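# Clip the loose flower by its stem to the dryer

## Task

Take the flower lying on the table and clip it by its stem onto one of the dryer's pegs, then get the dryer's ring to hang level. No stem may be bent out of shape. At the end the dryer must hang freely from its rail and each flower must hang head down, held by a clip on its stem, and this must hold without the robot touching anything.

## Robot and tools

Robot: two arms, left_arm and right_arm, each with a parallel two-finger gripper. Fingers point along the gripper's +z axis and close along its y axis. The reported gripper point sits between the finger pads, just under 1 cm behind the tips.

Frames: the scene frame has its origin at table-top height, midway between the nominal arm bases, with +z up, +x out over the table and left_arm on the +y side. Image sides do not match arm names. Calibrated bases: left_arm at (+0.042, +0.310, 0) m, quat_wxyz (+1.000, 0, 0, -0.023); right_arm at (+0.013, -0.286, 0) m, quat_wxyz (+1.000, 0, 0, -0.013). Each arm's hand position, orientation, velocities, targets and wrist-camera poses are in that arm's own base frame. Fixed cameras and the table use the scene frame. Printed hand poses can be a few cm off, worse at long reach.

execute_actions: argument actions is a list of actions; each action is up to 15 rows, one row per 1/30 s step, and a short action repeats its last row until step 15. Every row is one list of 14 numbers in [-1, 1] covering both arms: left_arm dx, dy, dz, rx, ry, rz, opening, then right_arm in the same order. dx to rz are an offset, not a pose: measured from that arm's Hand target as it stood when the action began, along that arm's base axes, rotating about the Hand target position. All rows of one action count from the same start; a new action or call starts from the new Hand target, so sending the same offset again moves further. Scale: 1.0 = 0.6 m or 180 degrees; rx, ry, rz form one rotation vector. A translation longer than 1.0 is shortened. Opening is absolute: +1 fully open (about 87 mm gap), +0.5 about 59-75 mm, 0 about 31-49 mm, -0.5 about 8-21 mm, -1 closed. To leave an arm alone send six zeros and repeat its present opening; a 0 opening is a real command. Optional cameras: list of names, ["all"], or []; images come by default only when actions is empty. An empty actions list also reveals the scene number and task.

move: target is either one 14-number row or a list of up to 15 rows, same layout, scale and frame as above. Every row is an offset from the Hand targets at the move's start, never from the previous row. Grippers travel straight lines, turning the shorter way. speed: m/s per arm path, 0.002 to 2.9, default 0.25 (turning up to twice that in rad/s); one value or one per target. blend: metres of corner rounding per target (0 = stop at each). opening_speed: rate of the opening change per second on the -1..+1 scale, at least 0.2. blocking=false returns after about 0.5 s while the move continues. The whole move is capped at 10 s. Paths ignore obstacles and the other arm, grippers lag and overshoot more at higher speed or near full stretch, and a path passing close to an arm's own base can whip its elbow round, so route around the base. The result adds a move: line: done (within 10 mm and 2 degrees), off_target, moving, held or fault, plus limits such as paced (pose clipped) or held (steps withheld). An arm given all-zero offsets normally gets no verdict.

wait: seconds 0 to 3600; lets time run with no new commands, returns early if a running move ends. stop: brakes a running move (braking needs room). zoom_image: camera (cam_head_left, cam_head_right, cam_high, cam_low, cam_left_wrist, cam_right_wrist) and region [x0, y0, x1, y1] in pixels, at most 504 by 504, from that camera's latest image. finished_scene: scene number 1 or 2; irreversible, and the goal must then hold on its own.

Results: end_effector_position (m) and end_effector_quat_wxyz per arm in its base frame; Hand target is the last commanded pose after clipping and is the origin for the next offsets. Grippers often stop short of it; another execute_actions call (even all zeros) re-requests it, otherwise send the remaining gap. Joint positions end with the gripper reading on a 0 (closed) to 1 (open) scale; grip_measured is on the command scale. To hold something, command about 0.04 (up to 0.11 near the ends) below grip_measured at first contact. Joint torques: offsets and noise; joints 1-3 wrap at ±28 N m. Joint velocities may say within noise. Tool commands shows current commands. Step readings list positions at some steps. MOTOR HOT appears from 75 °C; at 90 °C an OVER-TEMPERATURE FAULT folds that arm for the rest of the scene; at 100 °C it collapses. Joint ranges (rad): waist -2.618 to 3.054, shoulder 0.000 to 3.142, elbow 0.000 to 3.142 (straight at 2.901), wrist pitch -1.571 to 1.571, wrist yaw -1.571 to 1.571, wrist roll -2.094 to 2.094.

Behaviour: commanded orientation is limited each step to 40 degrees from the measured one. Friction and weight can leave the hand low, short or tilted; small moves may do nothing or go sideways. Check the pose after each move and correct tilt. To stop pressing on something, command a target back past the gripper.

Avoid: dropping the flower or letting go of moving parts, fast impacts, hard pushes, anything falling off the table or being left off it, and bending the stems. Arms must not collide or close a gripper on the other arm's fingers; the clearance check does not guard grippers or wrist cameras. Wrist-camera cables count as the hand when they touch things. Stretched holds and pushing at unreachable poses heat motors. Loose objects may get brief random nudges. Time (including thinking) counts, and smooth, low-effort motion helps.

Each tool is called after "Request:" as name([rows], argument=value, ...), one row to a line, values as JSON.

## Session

Request:
execute_actions(actions=[])

Request:
zoom_image(camera="cam_high", region=[30, 80, 350, 400])

Request:
zoom_image(camera="cam_low", region=[180, 90, 340, 190])

Request:
zoom_image(camera="cam_head_left", region=[110, 60, 330, 280])

Scene clock: 0.00 s.
left_arm: end_effector_position=(+0.3799, -0.0275, +0.0494) grip_measured=+1.000 end_effector_quat_wxyz=(+0.550, +0.089, +0.828, -0.053) | right_arm: end_effector_position=(+0.3731, -0.0175, +0.0537) grip_measured=+1.000 end_effector_quat_wxyz=(+0.574, +0.034, +0.815, -0.065)
Joint positions: left_arm=[0.005 1.516 0.412 0.698 0.191 0.094 1] | right_arm=[0.04 1.5 0.34 0.816 0.184 -0.006 1]
Joint velocities: within noise
Joint torques (N m): no reading
Heat: left arm: 34 °C; right arm: 32 °C.
Hand target: left_arm +0.3850, -0.0275, +0.0582; +0.562, +0.090, +0.821, -0.051 | right_arm +0.3773, -0.0173, +0.0614; +0.584, +0.035, +0.808, -0.065
Tool commands: left_gripper/opening=+1.0 right_gripper/opening=+1.0
camera_calibration:
cam_left_wrist: T_world_to_cam=[[-0.17161, -0.98496, -0.02017, 0.04135], [-0.93718, 0.16953, -0.30488, 0.40013], [0.30371, -0.03342, -0.95218, 0.07932]] pos_world=[0.358, -0.02446, 0.19835]
cam_right_wrist: T_world_to_cam=[[-0.12065, -0.99188, 0.04029, 0.02832], [-0.9315, 0.09909, -0.34999, 0.38828], [0.34315, -0.07975, -0.93589, 0.06386]] pos_world=[0.34319, -0.00529, 0.19452]

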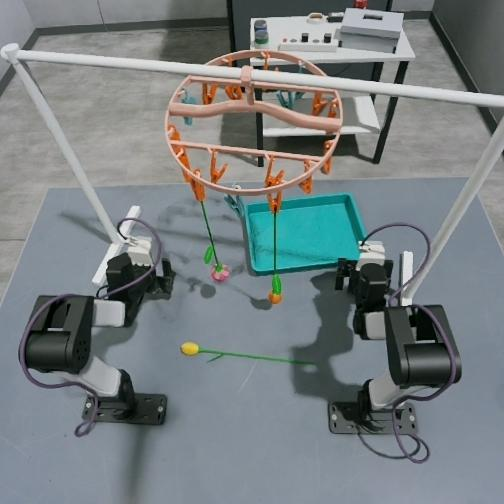

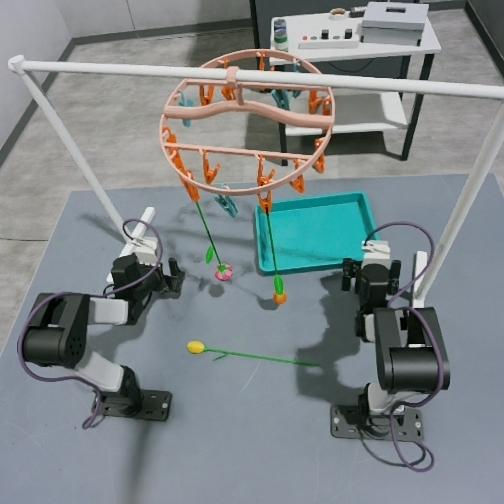

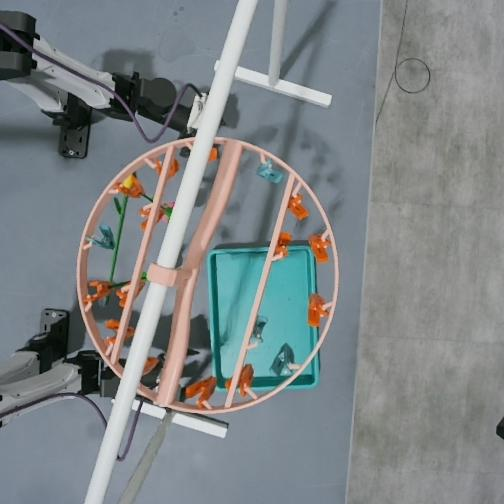

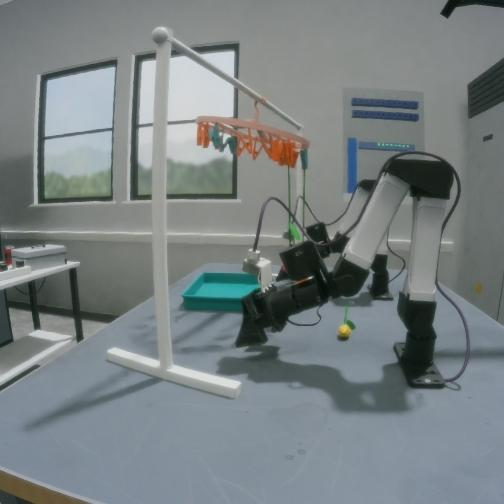

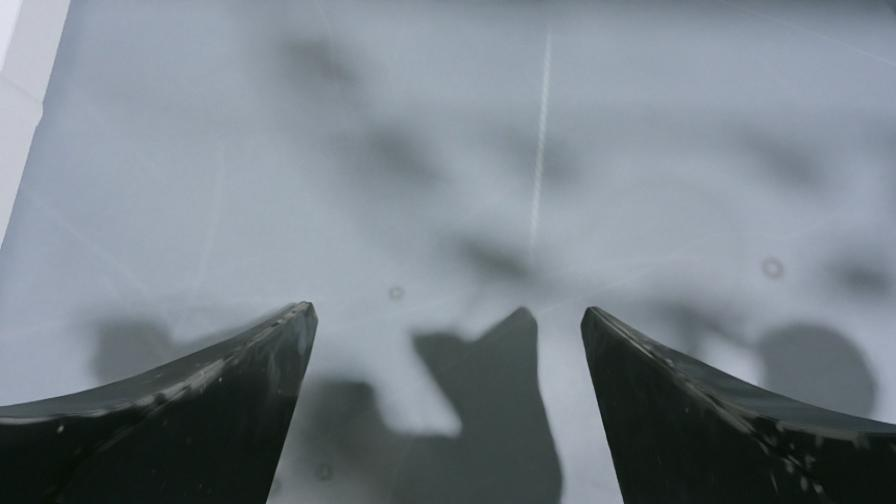

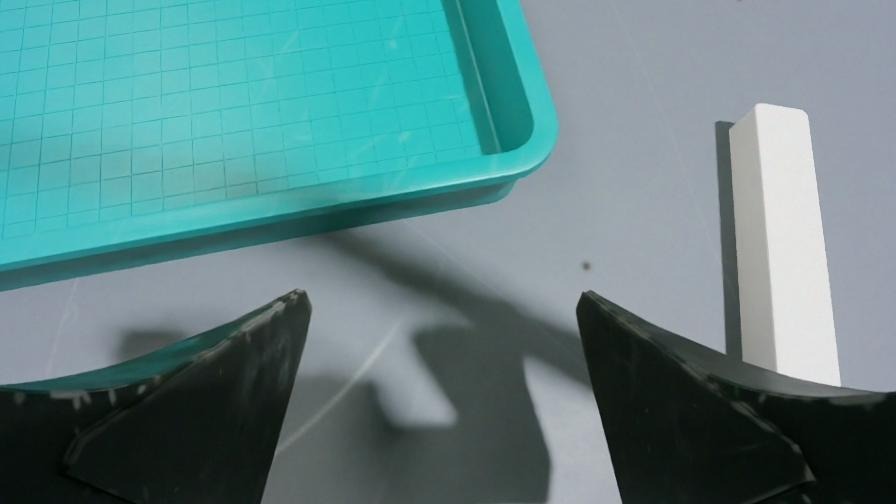

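Scaled by 1.575 from the camera's image (finer frame: 720x720).

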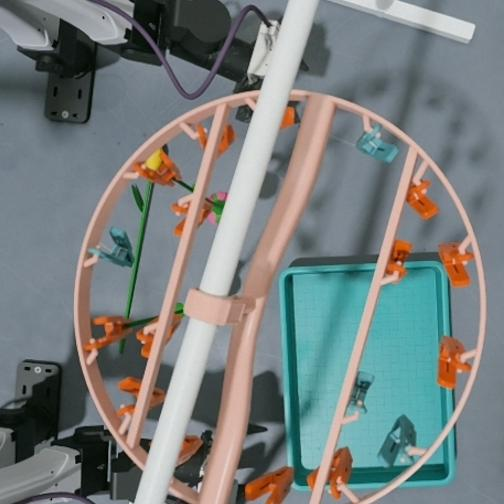

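Scaled by 3.150 from the camera's image (finer frame: 720x720).

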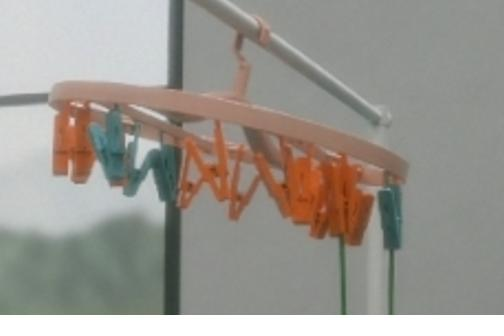

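Scaled by 2.291 from the camera's image (finer frame: 720x720).

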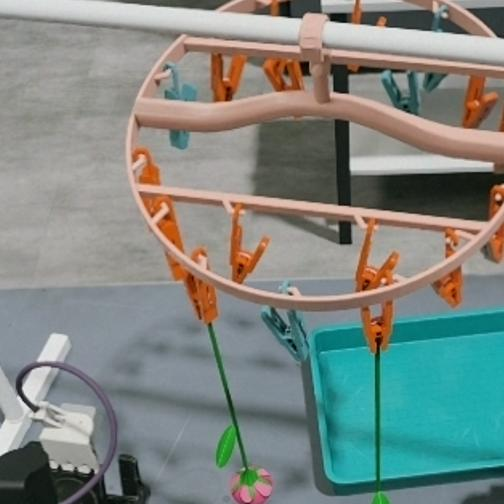

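Request:
zoom_image(camera="cam_low", region=[185, 100, 255, 170])

Request:
zoom_image(camera="cam_low", region=[245, 100, 315, 170])

Request:
zoom_image(camera="cam_head_left", region=[160, 320, 340, 400])

Request:
zoom_image(camera="cam_high", region=[60, 120, 220, 320])

Scaled by 7.200 from the camera's image (finer frame: 720x720).

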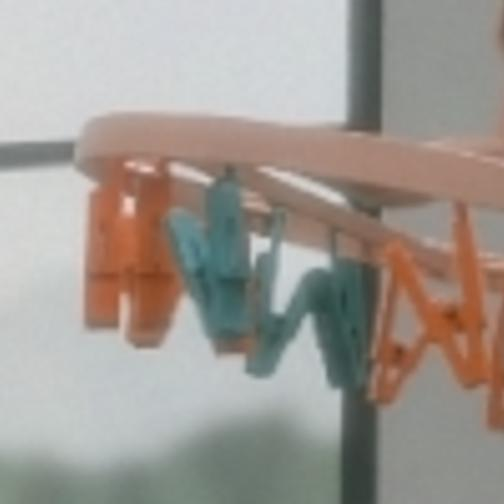

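Scaled by 7.200 from the camera's image (finer frame: 720x720).

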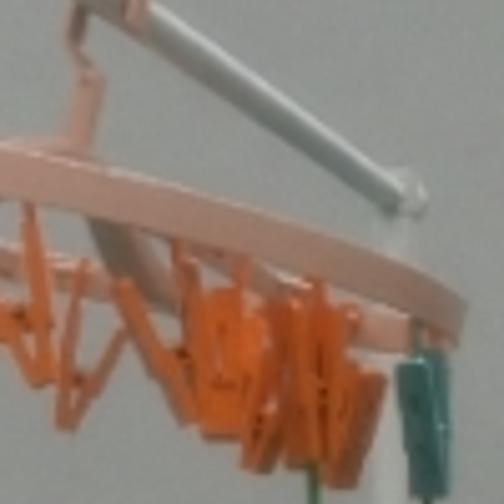

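Scaled by 2.800 from the camera's image (finer frame: 720x720).

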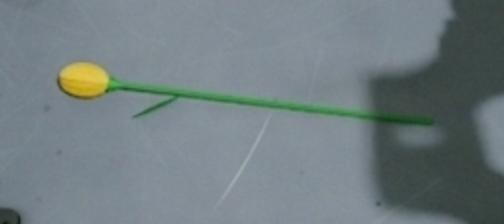

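Scaled by 2.520 from the camera's image (finer frame: 720x720).

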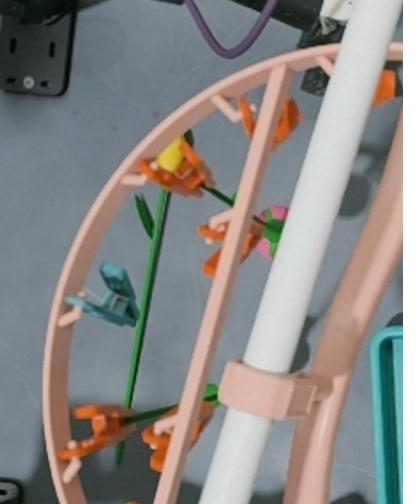

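Request:
move([
  [-0.208, -0.021, 0.237, 0.057, 0.046, -0.104, 0.4, -0.129, -0.005, 0.231, 0.036, -0.127, 0.075, 0.3],
  [-0.358, -0.2375, 0.27, 0.136, 0.111, -0.2485, 0.4, -0.262, 0.0788, 0.4977, 0.083, -0.289, 0.172, 0.3],
  [-0.369, -0.506, 0.16, 0.2267, 0.1848, -0.4142, 0.4, -0.275, 0.1233, 0.6338, 0.1033, -0.3617, 0.2155, 0.3],
], speed=0.35, blend=[0.04, 0.04, 0], cameras=["cam_left_wrist", "cam_right_wrist", "cam_head_left", "cam_low"])

Scene clock: 51.40 s.
left_arm: end_effector_position=(+0.1641, -0.3235, +0.1472) grip_measured=+0.400 end_effector_quat_wxyz=(+0.114, +0.702, +0.694, -0.116) | right_arm: end_effector_position=(+0.2150, +0.0563, +0.4307) grip_measured=+0.300 end_effector_quat_wxyz=(+0.886, -0.099, +0.357, +0.278)
Joint positions: left_arm=[-1.079 1.785 1.649 -1.147 0.155 0.481 0.7] | right_arm=[-0.293 0.601 0.384 1.237 -0.552 0.742 0.65]
Joint torques (N m): left_arm=[-0.55 -6.76 9.39 0.83 0.27 0.24] | right_arm=[0.72 2.78 8.75 0.92 0.3 -0.15]
Heat: left arm: 39 °C; right arm: 38 °C.
Hand target: left_arm +0.1635, -0.3311, +0.1543; +0.120, +0.709, +0.684, -0.125 | right_arm +0.2123, +0.0566, +0.4416; +0.893, -0.104, +0.342, +0.272
Off the commanded pose: left_arm 0.010 m, 2 deg | right_arm 0.011 m, 2 deg.
move: off_target (right_arm)
cam_left_wrist: T_world_to_cam=[[-0.99949, -0.00497, -0.03167, 0.16929], [-0.02045, 0.85973, 0.51034, 0.23077], [0.02469, 0.51073, -0.85939, 0.43631]] pos_world=[0.16315, -0.4204, 0.26255]
cam_right_wrist: T_world_to_cam=[[0.58735, -0.80894, -0.02505, -0.06714], [-0.06295, -0.0148, -0.99791, 0.46428], [0.80688, 0.5877, -0.05961, -0.03778]] pos_world=[0.09914, -0.02524, 0.45937]
Images, in order (width x height): cam_head_left 504x504, cam_low 504x504, cam_left_wrist 896x504, cam_right_wrist 896x504.

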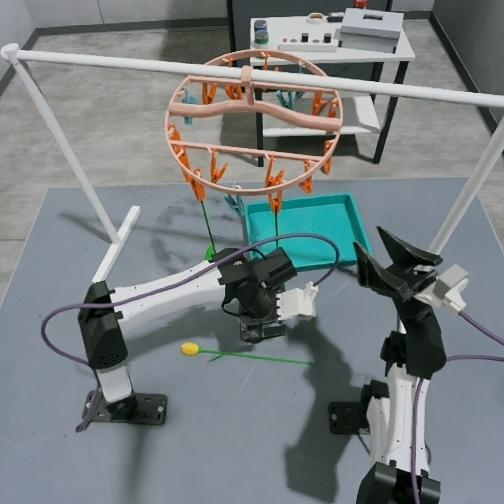

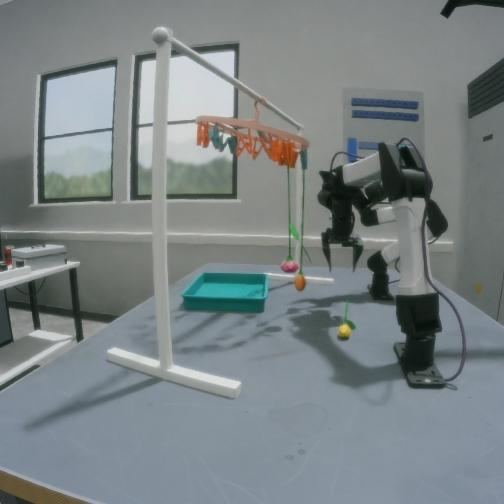

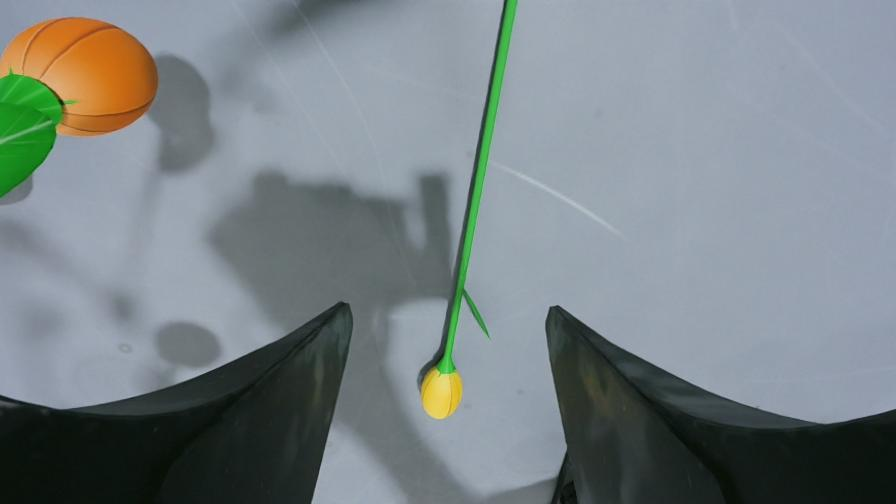

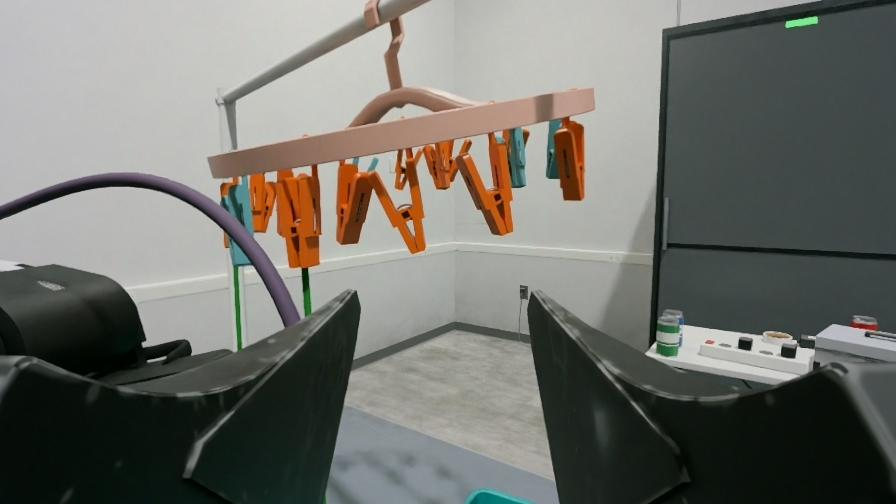

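Request:
move([
  [-0.03, -0.0517, -0.08, 0, 0, -0.0278, 0.3, 0, 0, 0, 0, 0, 0, 0.3],
  [-0.03, -0.0517, -0.182, 0, 0, -0.0278, 0.3, 0, 0, 0, 0, 0, 0, 0.3],
], speed=0.2, blend=[0.02, 0], cameras=["cam_left_wrist", "cam_low"])

Scene clock: 56.37 s.
left_arm: end_effector_position=(+0.1475, -0.3574, +0.0485) grip_measured=+0.300 end_effector_quat_wxyz=(+0.112, +0.732, +0.661, -0.123) | right_arm: end_effector_position=(+0.2149, +0.0562, +0.4308) grip_measured=+0.300 end_effector_quat_wxyz=(+0.886, -0.098, +0.356, +0.278)
Joint positions: left_arm=[-1.157 1.9 1.401 -0.778 0.16 0.491 0.65] | right_arm=[-0.293 0.601 0.384 1.237 -0.551 0.742 0.65]
Joint torques (N m): left_arm=[-0.47 -7.72 5.6 1.14 0.26 0.23] | right_arm=[0.73 2.71 8.76 0.93 0.3 -0.15]
Heat: left arm: 38 °C; right arm: 37 °C.
Hand target: left_arm +0.1457, -0.3621, +0.0450; +0.115, +0.738, +0.652, -0.130 | right_arm +0.2122, +0.0566, +0.4417; +0.893, -0.104, +0.342, +0.272
Off the commanded pose: left_arm 0.006 m, 2 deg | right_arm 0.011 m, 2 deg.
move: done
cam_left_wrist: T_world_to_cam=[[-0.99593, 0.08368, -0.03343, 0.1806], [0.05551, 0.86195, 0.50395, 0.29978], [0.07099, 0.50004, -0.86309, 0.35871]] pos_world=[0.13776, -0.45288, 0.16456]
Images, in order (width x height): cam_low 504x504, cam_left_wrist 896x504.

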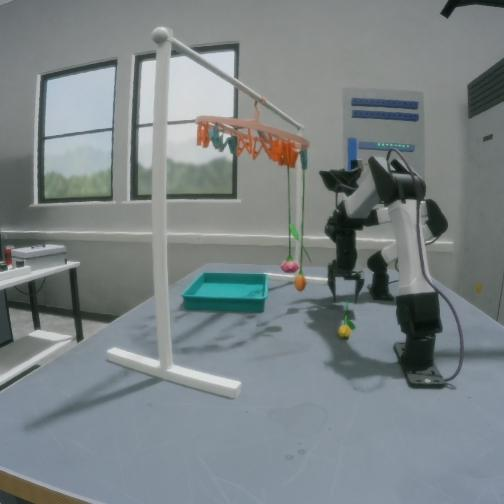

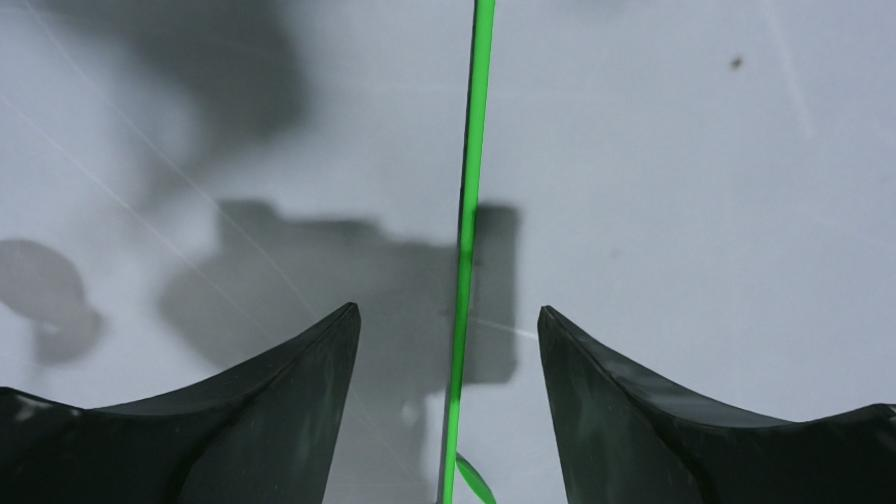

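Request:
move([
  [-0.0095, -0.002, -0.045, 0, 0, -0.014, 0.1, 0, 0, 0, 0, 0, 0, 0.3],
], speed=0.1, cameras=["cam_left_wrist", "cam_low"])

Request:
zoom_image(camera="cam_low", region=[310, 200, 410, 350])

Scene clock: 61.83 s.
left_arm: end_effector_position=(+0.1433, -0.3585, +0.0222) grip_measured=+0.100 end_effector_quat_wxyz=(+0.110, +0.745, +0.646, -0.124) | right_arm: end_effector_position=(+0.2149, +0.0562, +0.4308) grip_measured=+0.300 end_effector_quat_wxyz=(+0.886, -0.098, +0.356, +0.278)
Joint positions: left_arm=[-1.168 1.929 1.332 -0.683 0.167 0.52 0.55] | right_arm=[-0.293 0.601 0.384 1.237 -0.551 0.742 0.65]
Joint torques (N m): left_arm=[-0.72 -7.64 5.42 1.14 0.3 0.24] | right_arm=[0.75 2.8 8.75 0.92 0.31 -0.14]
Heat: left arm: 38 °C; right arm: 36 °C.
Hand target: left_arm +0.1400, -0.3633, +0.0181; +0.112, +0.752, +0.636, -0.133 | right_arm +0.2122, +0.0566, +0.4417; +0.893, -0.104, +0.342, +0.272
Off the commanded pose: left_arm 0.007 m, 2 deg | right_arm 0.011 m, 2 deg.
move: done
cam_left_wrist: T_world_to_cam=[[-0.99171, 0.12339, -0.03582, 0.18941], [0.08871, 0.85924, 0.50382, 0.30853], [0.09295, 0.49647, -0.86306, 0.33245]] pos_world=[0.12957, -0.45352, 0.13827]
Images, in order (width x height): cam_low 504x504, cam_left_wrist 896x504.

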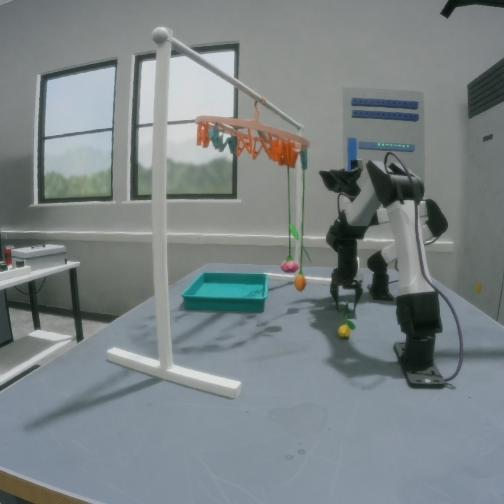

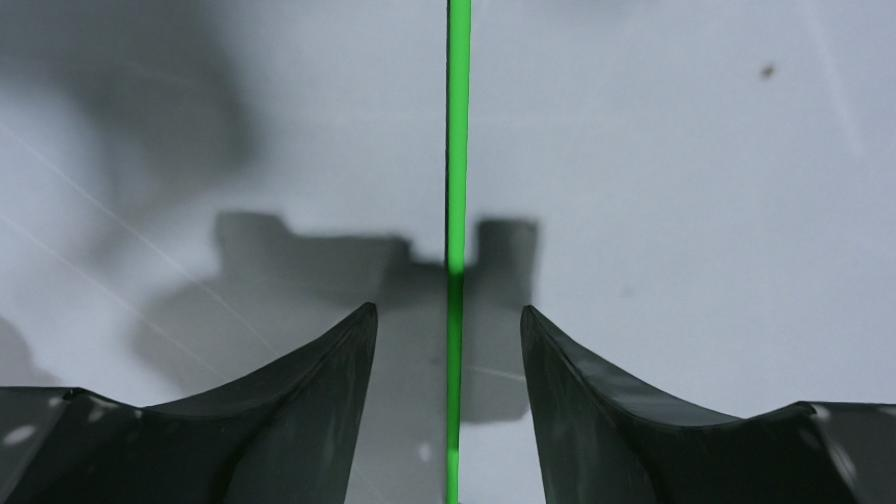

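Scaled by 3.360 from the camera's image (finer frame: 720x720).

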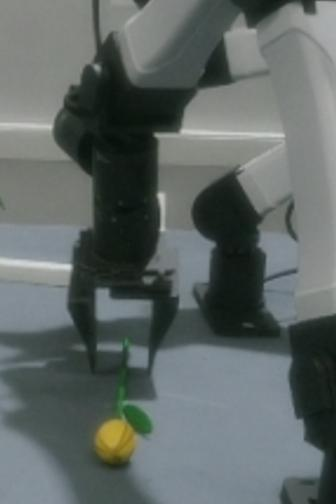

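Request:
move([
  [-0.003, 0, -0.019, 0, 0, 0, 0.0, 0, 0, 0, 0, 0, 0, 0.3],
], speed=0.06, cameras=["cam_left_wrist", "cam_low"])

Request:
zoom_image(camera="cam_low", region=[310, 260, 380, 350])

Scene clock: 64.40 s.
left_arm: end_effector_position=(+0.1427, -0.3606, +0.0198) grip_measured=+0.000 end_effector_quat_wxyz=(+0.115, +0.746, +0.644, -0.126) | right_arm: end_effector_position=(+0.2149, +0.0562, +0.4308) grip_measured=+0.300 end_effector_quat_wxyz=(+0.886, -0.098, +0.356, +0.278)
Joint positions: left_arm=[-1.171 1.929 1.32 -0.66 0.167 0.52 0.5] | right_arm=[-0.293 0.601 0.384 1.237 -0.551 0.742 0.65]
Joint torques (N m): left_arm=[-0.81 -6.49 3.86 1.39 0.28 0.18] | right_arm=[0.68 2.81 8.73 0.91 0.3 -0.15]
Heat: left arm: 38 °C; right arm: 36 °C.
Hand target: left_arm +0.1380, -0.3633, +0.0066; +0.112, +0.752, +0.636, -0.133 | right_arm +0.2122, +0.0566, +0.4417; +0.893, -0.104, +0.342, +0.272
Off the commanded pose: left_arm 0.014 m, 1 deg | right_arm 0.011 m, 2 deg.
move: off_target (left_arm)
cam_left_wrist: T_world_to_cam=[[-0.99106, 0.1269, -0.04119, 0.1903], [0.09006, 0.86407, 0.49525, 0.31339], [0.09843, 0.48711, -0.86777, 0.32734]] pos_world=[0.12815, -0.45439, 0.13669]
Images, in order (width x height): cam_low 504x504, cam_left_wrist 896x504.

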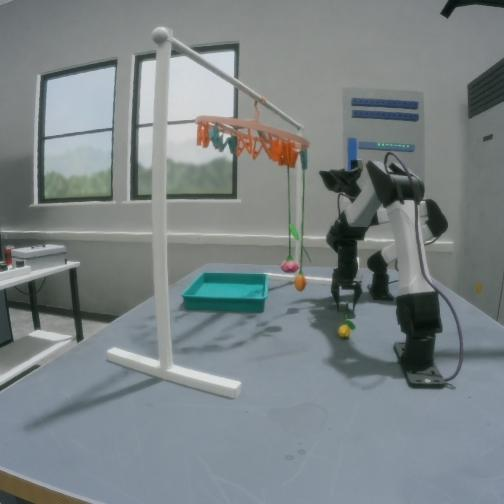

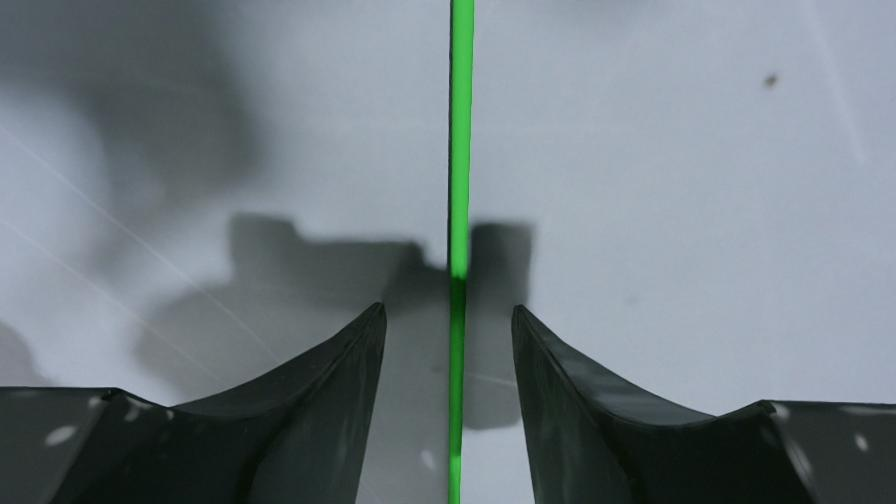

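Scaled by 5.600 from the camera's image (finer frame: 720x720).

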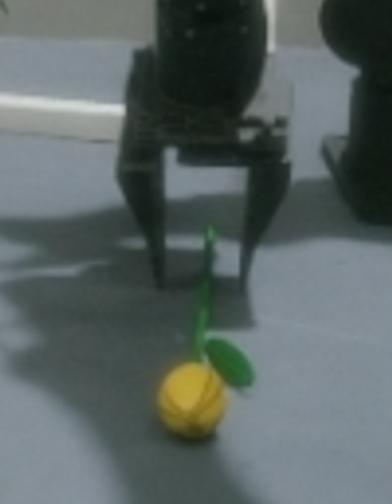

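Request:
move([
  [-0.004, 0, 0.008, 0, 0, 0, -0.95, 0, 0, 0, 0, 0, 0, 0.3],
], speed=0.05, opening_speed=1.0, cameras=["cam_left_wrist"])

Scene clock: 67.60 s.
left_arm: end_effector_position=(+0.1436, -0.3642, +0.0200) grip_measured=-0.838 end_effector_quat_wxyz=(+0.123, +0.747, +0.642, -0.126) | right_arm: end_effector_position=(+0.2149, +0.0562, +0.4308) grip_measured=+0.300 end_effector_quat_wxyz=(+0.886, -0.098, +0.356, +0.278)
Joint positions: left_arm=[-1.175 1.929 1.318 -0.643 0.162 0.521 0.081] | right_arm=[-0.293 0.601 0.384 1.237 -0.551 0.742 0.65]
Joint torques (N m): left_arm=[-0.96 -7.38 4.55 1.08 0.32 0.12] | right_arm=[0.73 2.76 8.72 0.92 0.3 -0.14]
Heat: left arm: 38 °C; right arm: 36 °C.
Hand target: left_arm +0.1357, -0.3633, +0.0114; +0.112, +0.752, +0.636, -0.133 | right_arm +0.2122, +0.0566, +0.4417; +0.893, -0.104, +0.342, +0.272
Off the commanded pose: left_arm 0.012 m, 2 deg | right_arm 0.011 m, 2 deg.
move: off_target (left_arm)
cam_left_wrist: T_world_to_cam=[[-0.99018, 0.1291, -0.05372, 0.19251], [0.08702, 0.86966, 0.48592, 0.31894], [0.10945, 0.47647, -0.87235, 0.32392]] pos_world=[0.12742, -0.45656, 0.13793]

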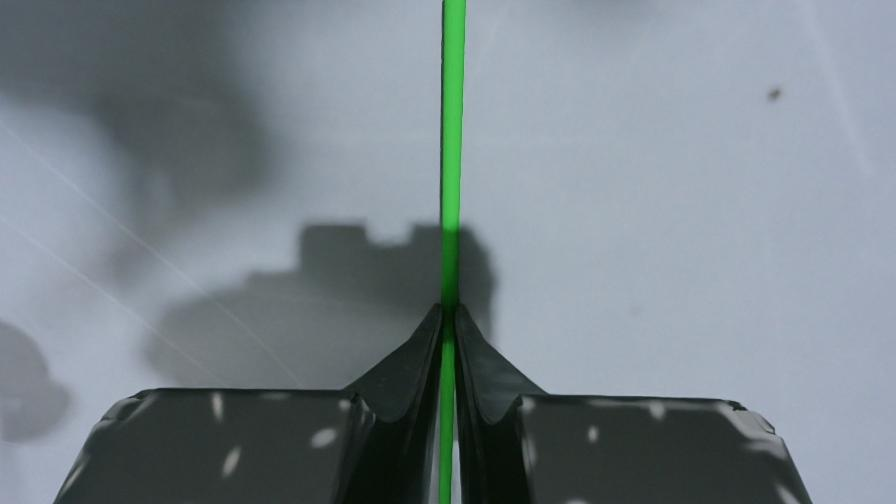

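Request:
move([
  [0.015, 0.013, 0.315, 0, 0, 0, -0.95, 0.098, 0.017, -0.004, 0, 0, 0.066, 0.15],
  [0.024, 0.0555, 0.556, -0.487, 0.043, 0, -0.95, 0.196, 0.034, -0.008, 0, 0, 0.133, 0.15],
  [0.06, 0.272, 0.539, -0.4714, -0.1717, 0.2196, -0.95, 0.196, 0.034, -0.008, 0, 0, 0.133, 0.15],
], speed=0.3, blend=[0.04, 0.04, 0], cameras=["cam_left_wrist", "cam_right_wrist", "cam_head_left"])

Scene clock: 79.47 s.
left_arm: end_effector_position=(+0.1703, -0.2000, +0.3400) grip_measured=-0.838 end_effector_quat_wxyz=(+0.754, +0.253, +0.528, -0.297) | right_arm: end_effector_position=(+0.3420, +0.0708, +0.4194) grip_measured=+0.150 end_effector_quat_wxyz=(+0.796, -0.104, +0.426, +0.418)
Joint positions: left_arm=[-0.993 0.396 0.501 0.22 -0.162 0.127 0.081] | right_arm=[-0.195 1.291 0.718 1.484 -0.677 0.922 0.575]
Joint torques (N m): left_arm=[-0.81 1.65 5.6 1.87 -0.17 0.22] | right_arm=[0.75 -2.55 8.62 1.86 0.11 0.02]
Heat: left arm: 37 °C; right arm: 35 °C.
Hand target: left_arm +0.1716, -0.2001, +0.3350; +0.755, +0.256, +0.530, -0.289 | right_arm +0.3298, +0.0771, +0.4369; +0.817, -0.172, +0.313, +0.452
Off the commanded pose: left_arm 0.005 m, 1 deg | right_arm 0.022 m, 16 deg.
joint sent to its limit (right arm) — joint 4 (wrist pitch), upper limit. The joint targets are off in orientation, not in position.
move: off_target (right_arm)
cam_left_wrist: T_world_to_cam=[[-0.69363, -0.71842, -0.05237, -0.00555], [-0.33846, 0.38923, -0.85671, 0.45115], [0.63586, -0.57651, -0.51314, 0.09951]] pos_world=[0.08557, -0.12222, 0.43728]
cam_right_wrist: T_world_to_cam=[[0.771, -0.60645, -0.19436, -0.13644], [-0.26681, -0.03049, -0.96327, 0.51753], [0.57825, 0.79453, -0.18531, -0.03325]] pos_world=[0.2625, -0.04054, 0.46584]
Images, in order (width x height): cam_head_left 504x504, cam_left_wrist 896x504, cam_right_wrist 896x504.

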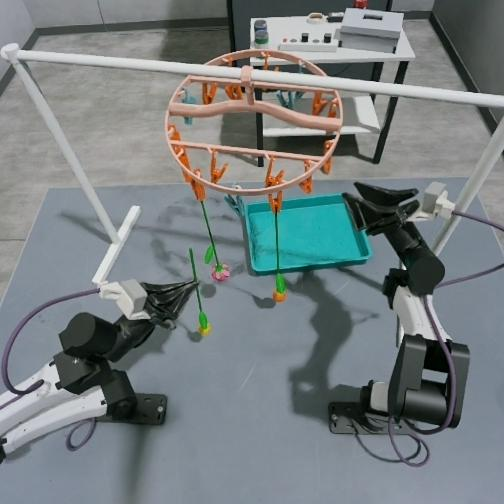

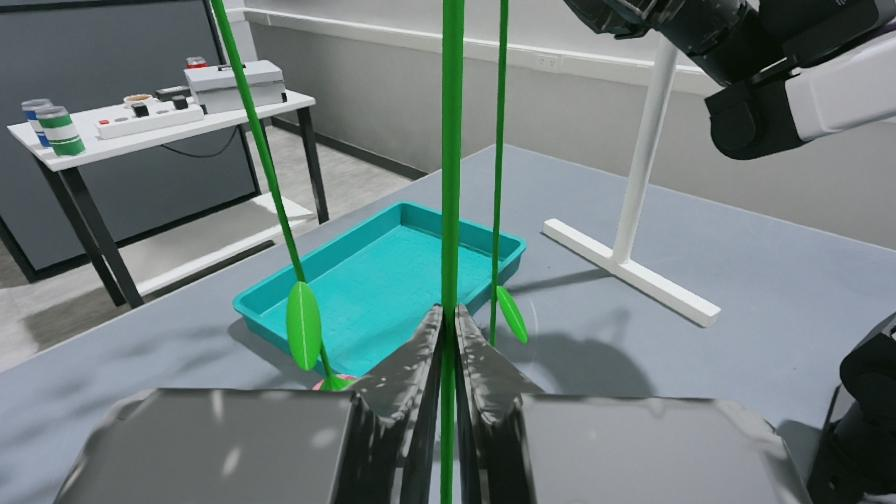

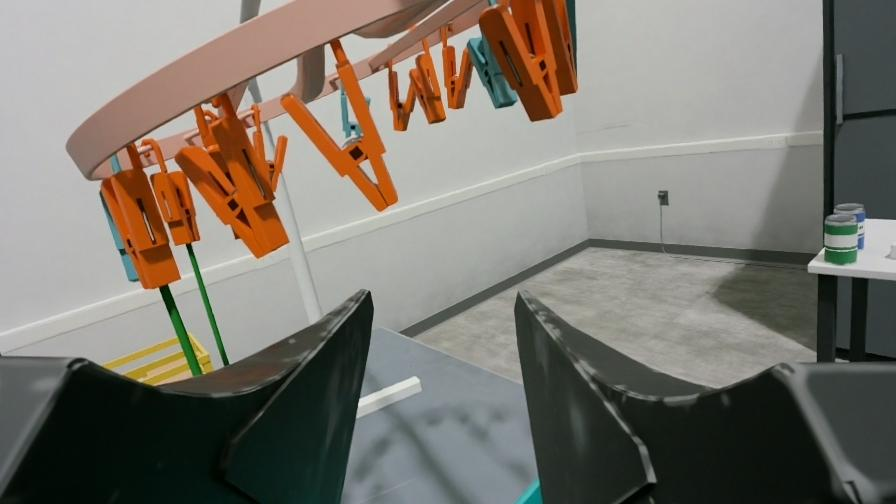

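Request:
move([
  [-0.036, -0.2165, 0.017, 0, 0, -0.2778, -0.95, -0.03, 0.025, 0.055, 0, 0, 0, 0.2],
  [-0.0443, -0.258, -0.225, 0.4714, 0.1717, -0.2196, -0.95, -0.003, 0.063, 0.098, 0, 0, 0, 0.2],
  [-0.0577, -0.272, -0.535, 0.4714, 0.1717, -0.2196, -0.95, -0.003, 0.063, 0.098, 0, 0, 0, 0.2],
], speed=[0.3, 0.3, 0.15], blend=[0.03, 0.02, 0], cameras=["cam_left_wrist", "cam_right_wrist"])

Scene clock: 97.40 s.
left_arm: end_effector_position=(+0.1376, -0.3619, +0.0205) grip_measured=-0.838 end_effector_quat_wxyz=(+0.110, +0.753, +0.634, -0.138) | right_arm: end_effector_position=(+0.3413, +0.1129, +0.4775) grip_measured=+0.200 end_effector_quat_wxyz=(+0.797, -0.146, +0.361, +0.462)
Joint positions: left_arm=[-1.173 1.928 1.32 -0.665 0.197 0.54 0.081] | right_arm=[-0.051 1.369 0.924 1.484 -0.629 0.926 0.6]
Joint torques (N m): left_arm=[-0.85 -7.32 5.07 1.17 -0.04 -0.04] | right_arm=[0.7 -3.15 8.64 1.65 0.31 -0.16]
Heat: left arm: 38 °C; right arm: 36 °C.
Hand target: left_arm +0.1371, -0.3633, +0.0138; +0.112, +0.752, +0.636, -0.133 | right_arm +0.3281, +0.1148, +0.4957; +0.818, -0.172, +0.313, +0.452
Off the commanded pose: left_arm 0.007 m, 1 deg | right_arm 0.023 m, 7 deg.
joint sent to its limit (right arm) — joint 4 (wrist pitch), upper limit. The joint targets still meet the commanded pose.
move: off_target (right_arm)
cam_left_wrist: T_world_to_cam=[[-0.98765, 0.15513, -0.02205, 0.19475], [0.12507, 0.86526, 0.48547, 0.31037], [0.09439, 0.47671, -0.87398, 0.32606]] pos_world=[0.12275, -0.4542, 0.13859]
cam_right_wrist: T_world_to_cam=[[0.8571, -0.50487, -0.10239, -0.18376], [-0.13548, -0.02915, -0.99035, 0.54258], [0.49702, 0.8627, -0.09338, -0.07945]] pos_world=[0.27049, -0.00841, 0.51111]

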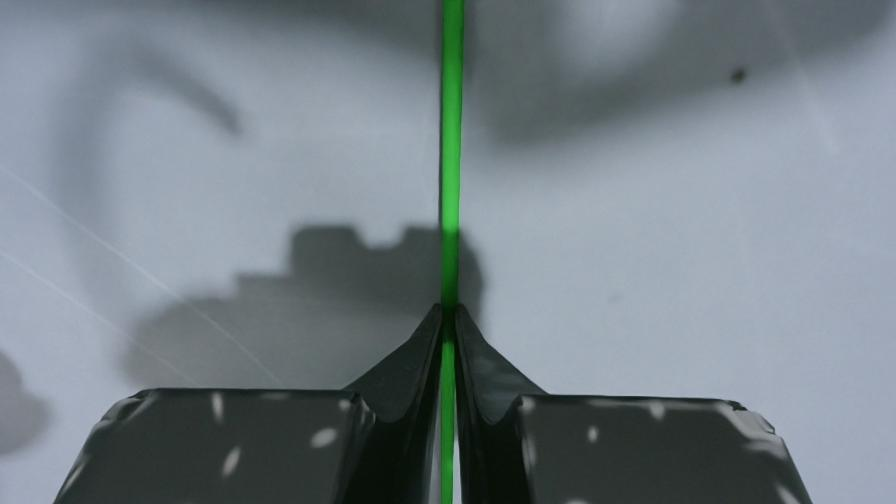

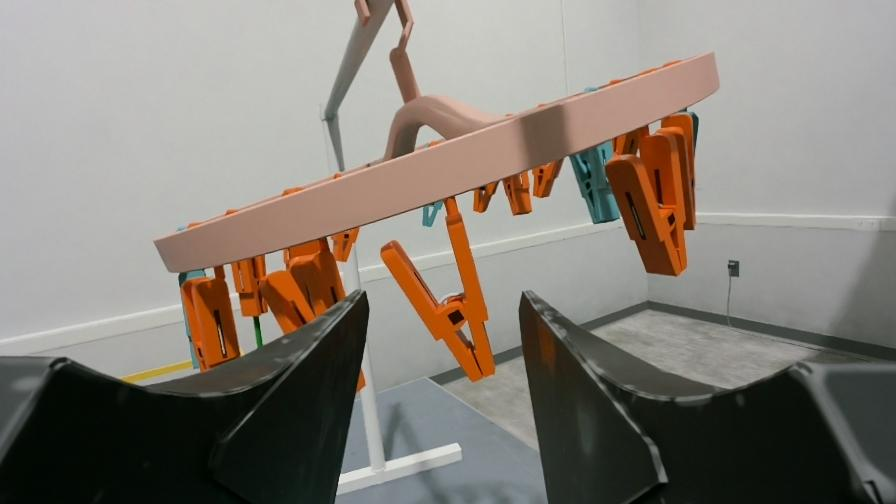

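Request:
move([
  [0, 0, 0, 0, 0, 0, 0.0, -0.009, 0.005, 0.035, 0, 0, 0, 0.2],
  [-0.009, -0.0795, 0.002, 0, 0, 0, 0.0, 0.013, 0.043, 0.037, 0, 0, 0, 0.2],
  [-0.009, -0.0795, 0.002, 0, 0, 0, -0.95, 0.013, 0.043, 0.037, 0, 0, 0, 0.2],
], speed=0.1, cameras=["cam_left_wrist", "cam_right_wrist"])

Scene clock: 103.03 s.
left_arm: end_effector_position=(+0.1358, -0.4017, +0.0204) grip_measured=-0.837 end_effector_quat_wxyz=(+0.113, +0.752, +0.637, -0.125) | right_arm: end_effector_position=(+0.3357, +0.1402, +0.5088) grip_measured=+0.200 end_effector_quat_wxyz=(+0.810, -0.173, +0.325, +0.456)
Joint positions: left_arm=[-1.227 2.059 1.512 -0.72 0.154 0.485 0.082] | right_arm=[0.05 1.379 1.027 1.424 -0.591 0.82 0.6]
Joint torques (N m): left_arm=[-1.07 -6.98 7.88 1.08 0.23 -0.04] | right_arm=[0.84 -3.4 8.87 0.73 0.34 -0.16]
Heat: left arm: 38 °C; right arm: 36 °C.
Hand target: left_arm +0.1317, -0.4110, +0.0151; +0.112, +0.752, +0.636, -0.133 | right_arm +0.3359, +0.1406, +0.5179; +0.818, -0.172, +0.313, +0.452
Off the commanded pose: left_arm 0.011 m, 1 deg | right_arm 0.009 m, 2 deg.
move: off_target (left_arm); target 3's new opening was sent with left_arm's hand 0.013 m and 1 deg from that target
cam_left_wrist: T_world_to_cam=[[-0.98843, 0.14576, -0.04191, 0.19582], [0.10564, 0.85996, 0.49931, 0.34531], [0.10882, 0.48911, -0.86541, 0.34804]] pos_world=[0.11921, -0.49572, 0.13698]
cam_right_wrist: T_world_to_cam=[[0.86628, -0.49925, -0.01744, -0.20904], [-0.04311, -0.03993, -0.99827, 0.54812], [0.49769, 0.86554, -0.05612, -0.11677]] pos_world=[0.26283, 0.01859, 0.53698]

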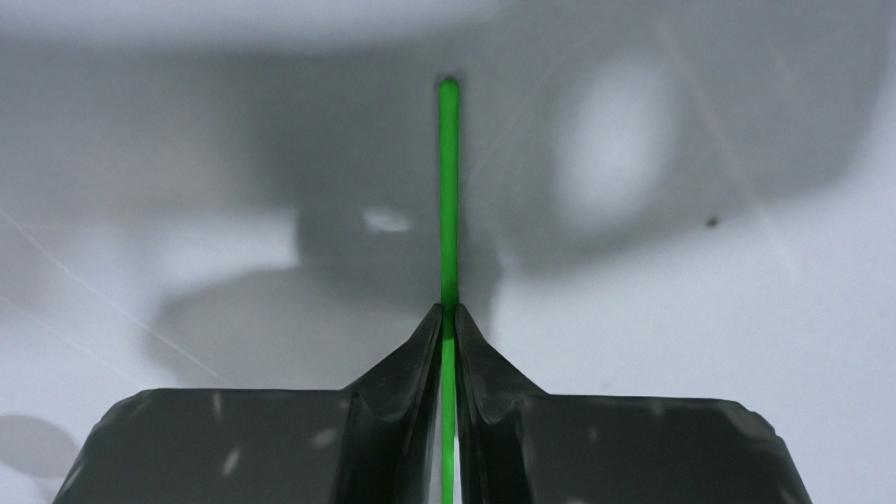

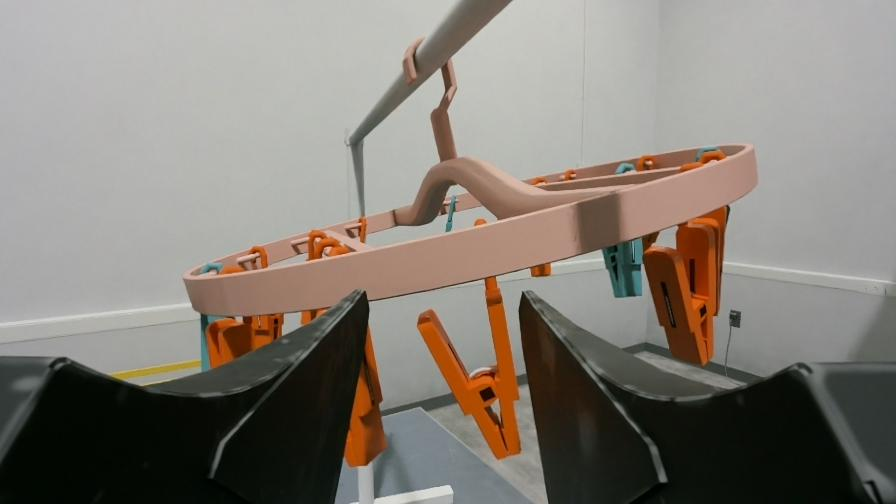

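Request:
move([
  [0.022, 0.035, 0.308, 0, 0, 0, -0.95, 0.0173, -0.01, -0.0167, 0, 0, 0, 0.2],
  [0.03, 0.068, 0.533, -0.487, 0.043, 0, -0.95, 0.0357, 0.0218, -0.0167, 0, 0, 0, 0.2],
  [0.172, -0.015, 0.55, -0.4184, -0.3212, 0.3691, -0.95, 0.0357, 0.0218, -0.0167, 0, 0, 0, 0.2],
], speed=[0.2, 0.3, 0.3], blend=[0.005, 0.02, 0], cameras=["cam_left_wrist", "cam_right_wrist", "cam_high"])

Scene clock: 120.07 s.
left_arm: end_effector_position=(+0.2373, -0.4188, +0.3349) grip_measured=-0.837 end_effector_quat_wxyz=(+0.803, +0.108, +0.585, -0.038) | right_arm: end_effector_position=(+0.3575, +0.1525, +0.4999) grip_measured=+0.200 end_effector_quat_wxyz=(+0.811, -0.171, +0.325, +0.456)
Joint positions: left_arm=[-1.413 1.859 1.254 1.287 -1.088 0.757 0.081] | right_arm=[0.093 1.463 1.065 1.443 -0.566 0.775 0.6]
Joint torques (N m): left_arm=[-0.84 -6.86 9.28 1.58 0.09 0.18] | right_arm=[0.76 -3.99 8.7 0.82 0.29 -0.16]
Heat: left arm: 39 °C; right arm: 35 °C.
Hand target: left_arm +0.2349, -0.4200, +0.3449; +0.807, +0.085, +0.583, -0.049 | right_arm +0.3573, +0.1537, +0.5078; +0.817, -0.172, +0.313, +0.452
Off the commanded pose: left_arm 0.011 m, 3 deg | right_arm 0.008 m, 2 deg.
move: off_target (left_arm)
cam_left_wrist: T_world_to_cam=[[-0.15549, -0.9814, -0.11264, -0.33409], [-0.50917, 0.17733, -0.8422, 0.50155], [0.84651, -0.0736, -0.52727, 0.09354]] pos_world=[0.12424, -0.40993, 0.4341]
cam_right_wrist: T_world_to_cam=[[0.86497, -0.50138, -0.02101, -0.2194], [-0.04535, -0.03639, -0.99831, 0.54092], [0.49977, 0.86446, -0.05422, -0.14033]] pos_world=[0.28444, 0.03099, 0.52778]
Images, in order (width x height): cam_high 504x504, cam_left_wrist 896x504, cam_right_wrist 896x504.

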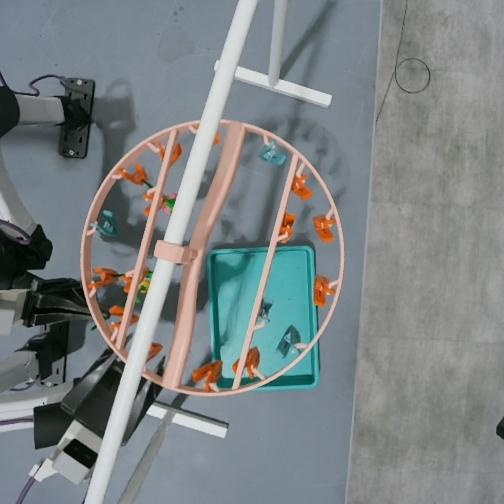

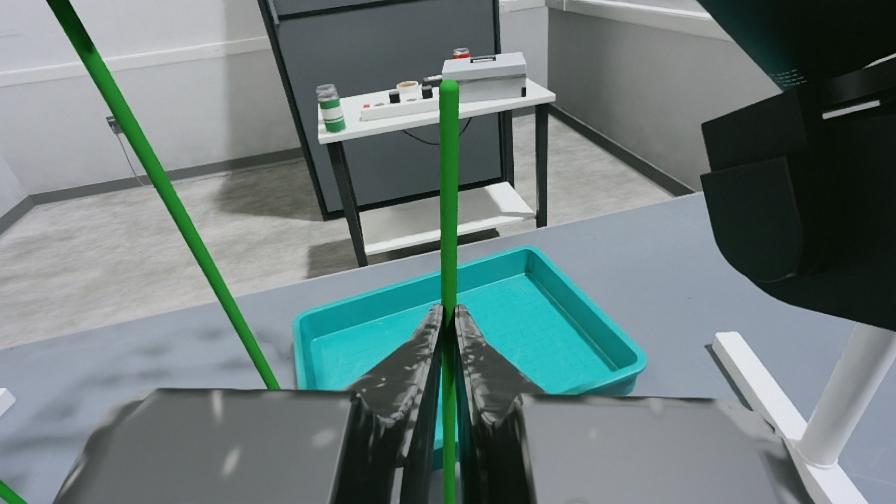

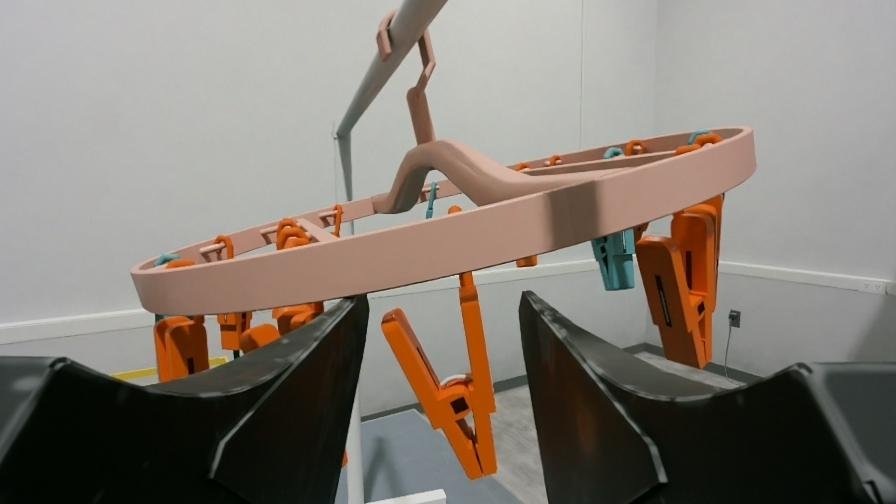

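Request:
move([
  [0, 0, 0, 0, 0, 0, -0.95, 0, 0, -0.017, 0, 0, 0, 0.2],
  [0, 0, 0, 0, 0, 0, -0.95, 0, 0, -0.017, 0, 0, 0, -0.6],
], speed=0.08, opening_speed=0.8, cameras=["cam_right_wrist"])

Request:
zoom_image(camera="cam_right_wrist", region=[340, 240, 560, 504])

Scene clock: 123.63 s.
left_arm: end_effector_position=(+0.2373, -0.4187, +0.3350) grip_measured=-0.837 end_effector_quat_wxyz=(+0.803, +0.108, +0.585, -0.038) | right_arm: end_effector_position=(+0.3586, +0.1529, +0.4972) grip_measured=-0.256 end_effector_quat_wxyz=(+0.811, -0.170, +0.324, +0.456)
Joint positions: left_arm=[-1.413 1.859 1.254 1.288 -1.088 0.759 0.081] | right_arm=[0.095 1.47 1.058 1.459 -0.562 0.774 0.372]
Joint torques (N m): left_arm=[-0.84 -6.82 9.31 1.57 0.09 0.19] | right_arm=[0.55 -4.11 6.02 1.04 0.24 -0.14]
Heat: left arm: 40 °C; right arm: 35 °C.
Hand target: left_arm +0.2349, -0.4200, +0.3449; +0.807, +0.085, +0.583, -0.049 | right_arm +0.3572, +0.1537, +0.4977; +0.818, -0.172, +0.313, +0.452
Off the commanded pose: left_arm 0.010 m, 3 deg | right_arm 0.002 m, 2 deg.
move: done
cam_right_wrist: T_world_to_cam=[[0.86457, -0.50208, -0.02095, -0.21995], [-0.04352, -0.03327, -0.9985, 0.53726], [0.50062, 0.86418, -0.05061, -0.14342]] pos_world=[0.28534, 0.03139, 0.52459]

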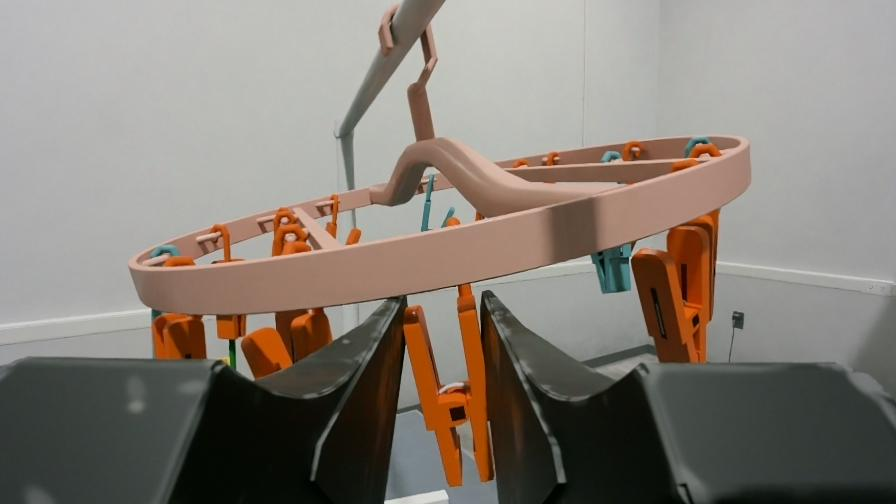

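Scaled by 1.909 from the camera's image (finer frame: 1280x720).

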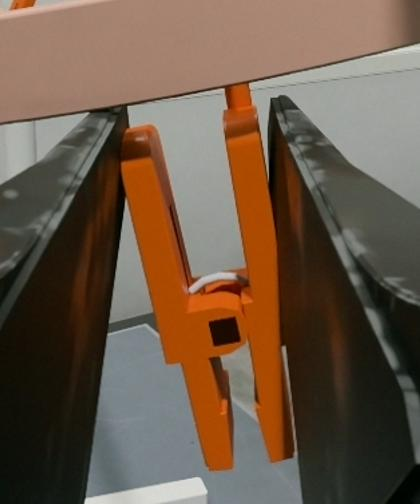

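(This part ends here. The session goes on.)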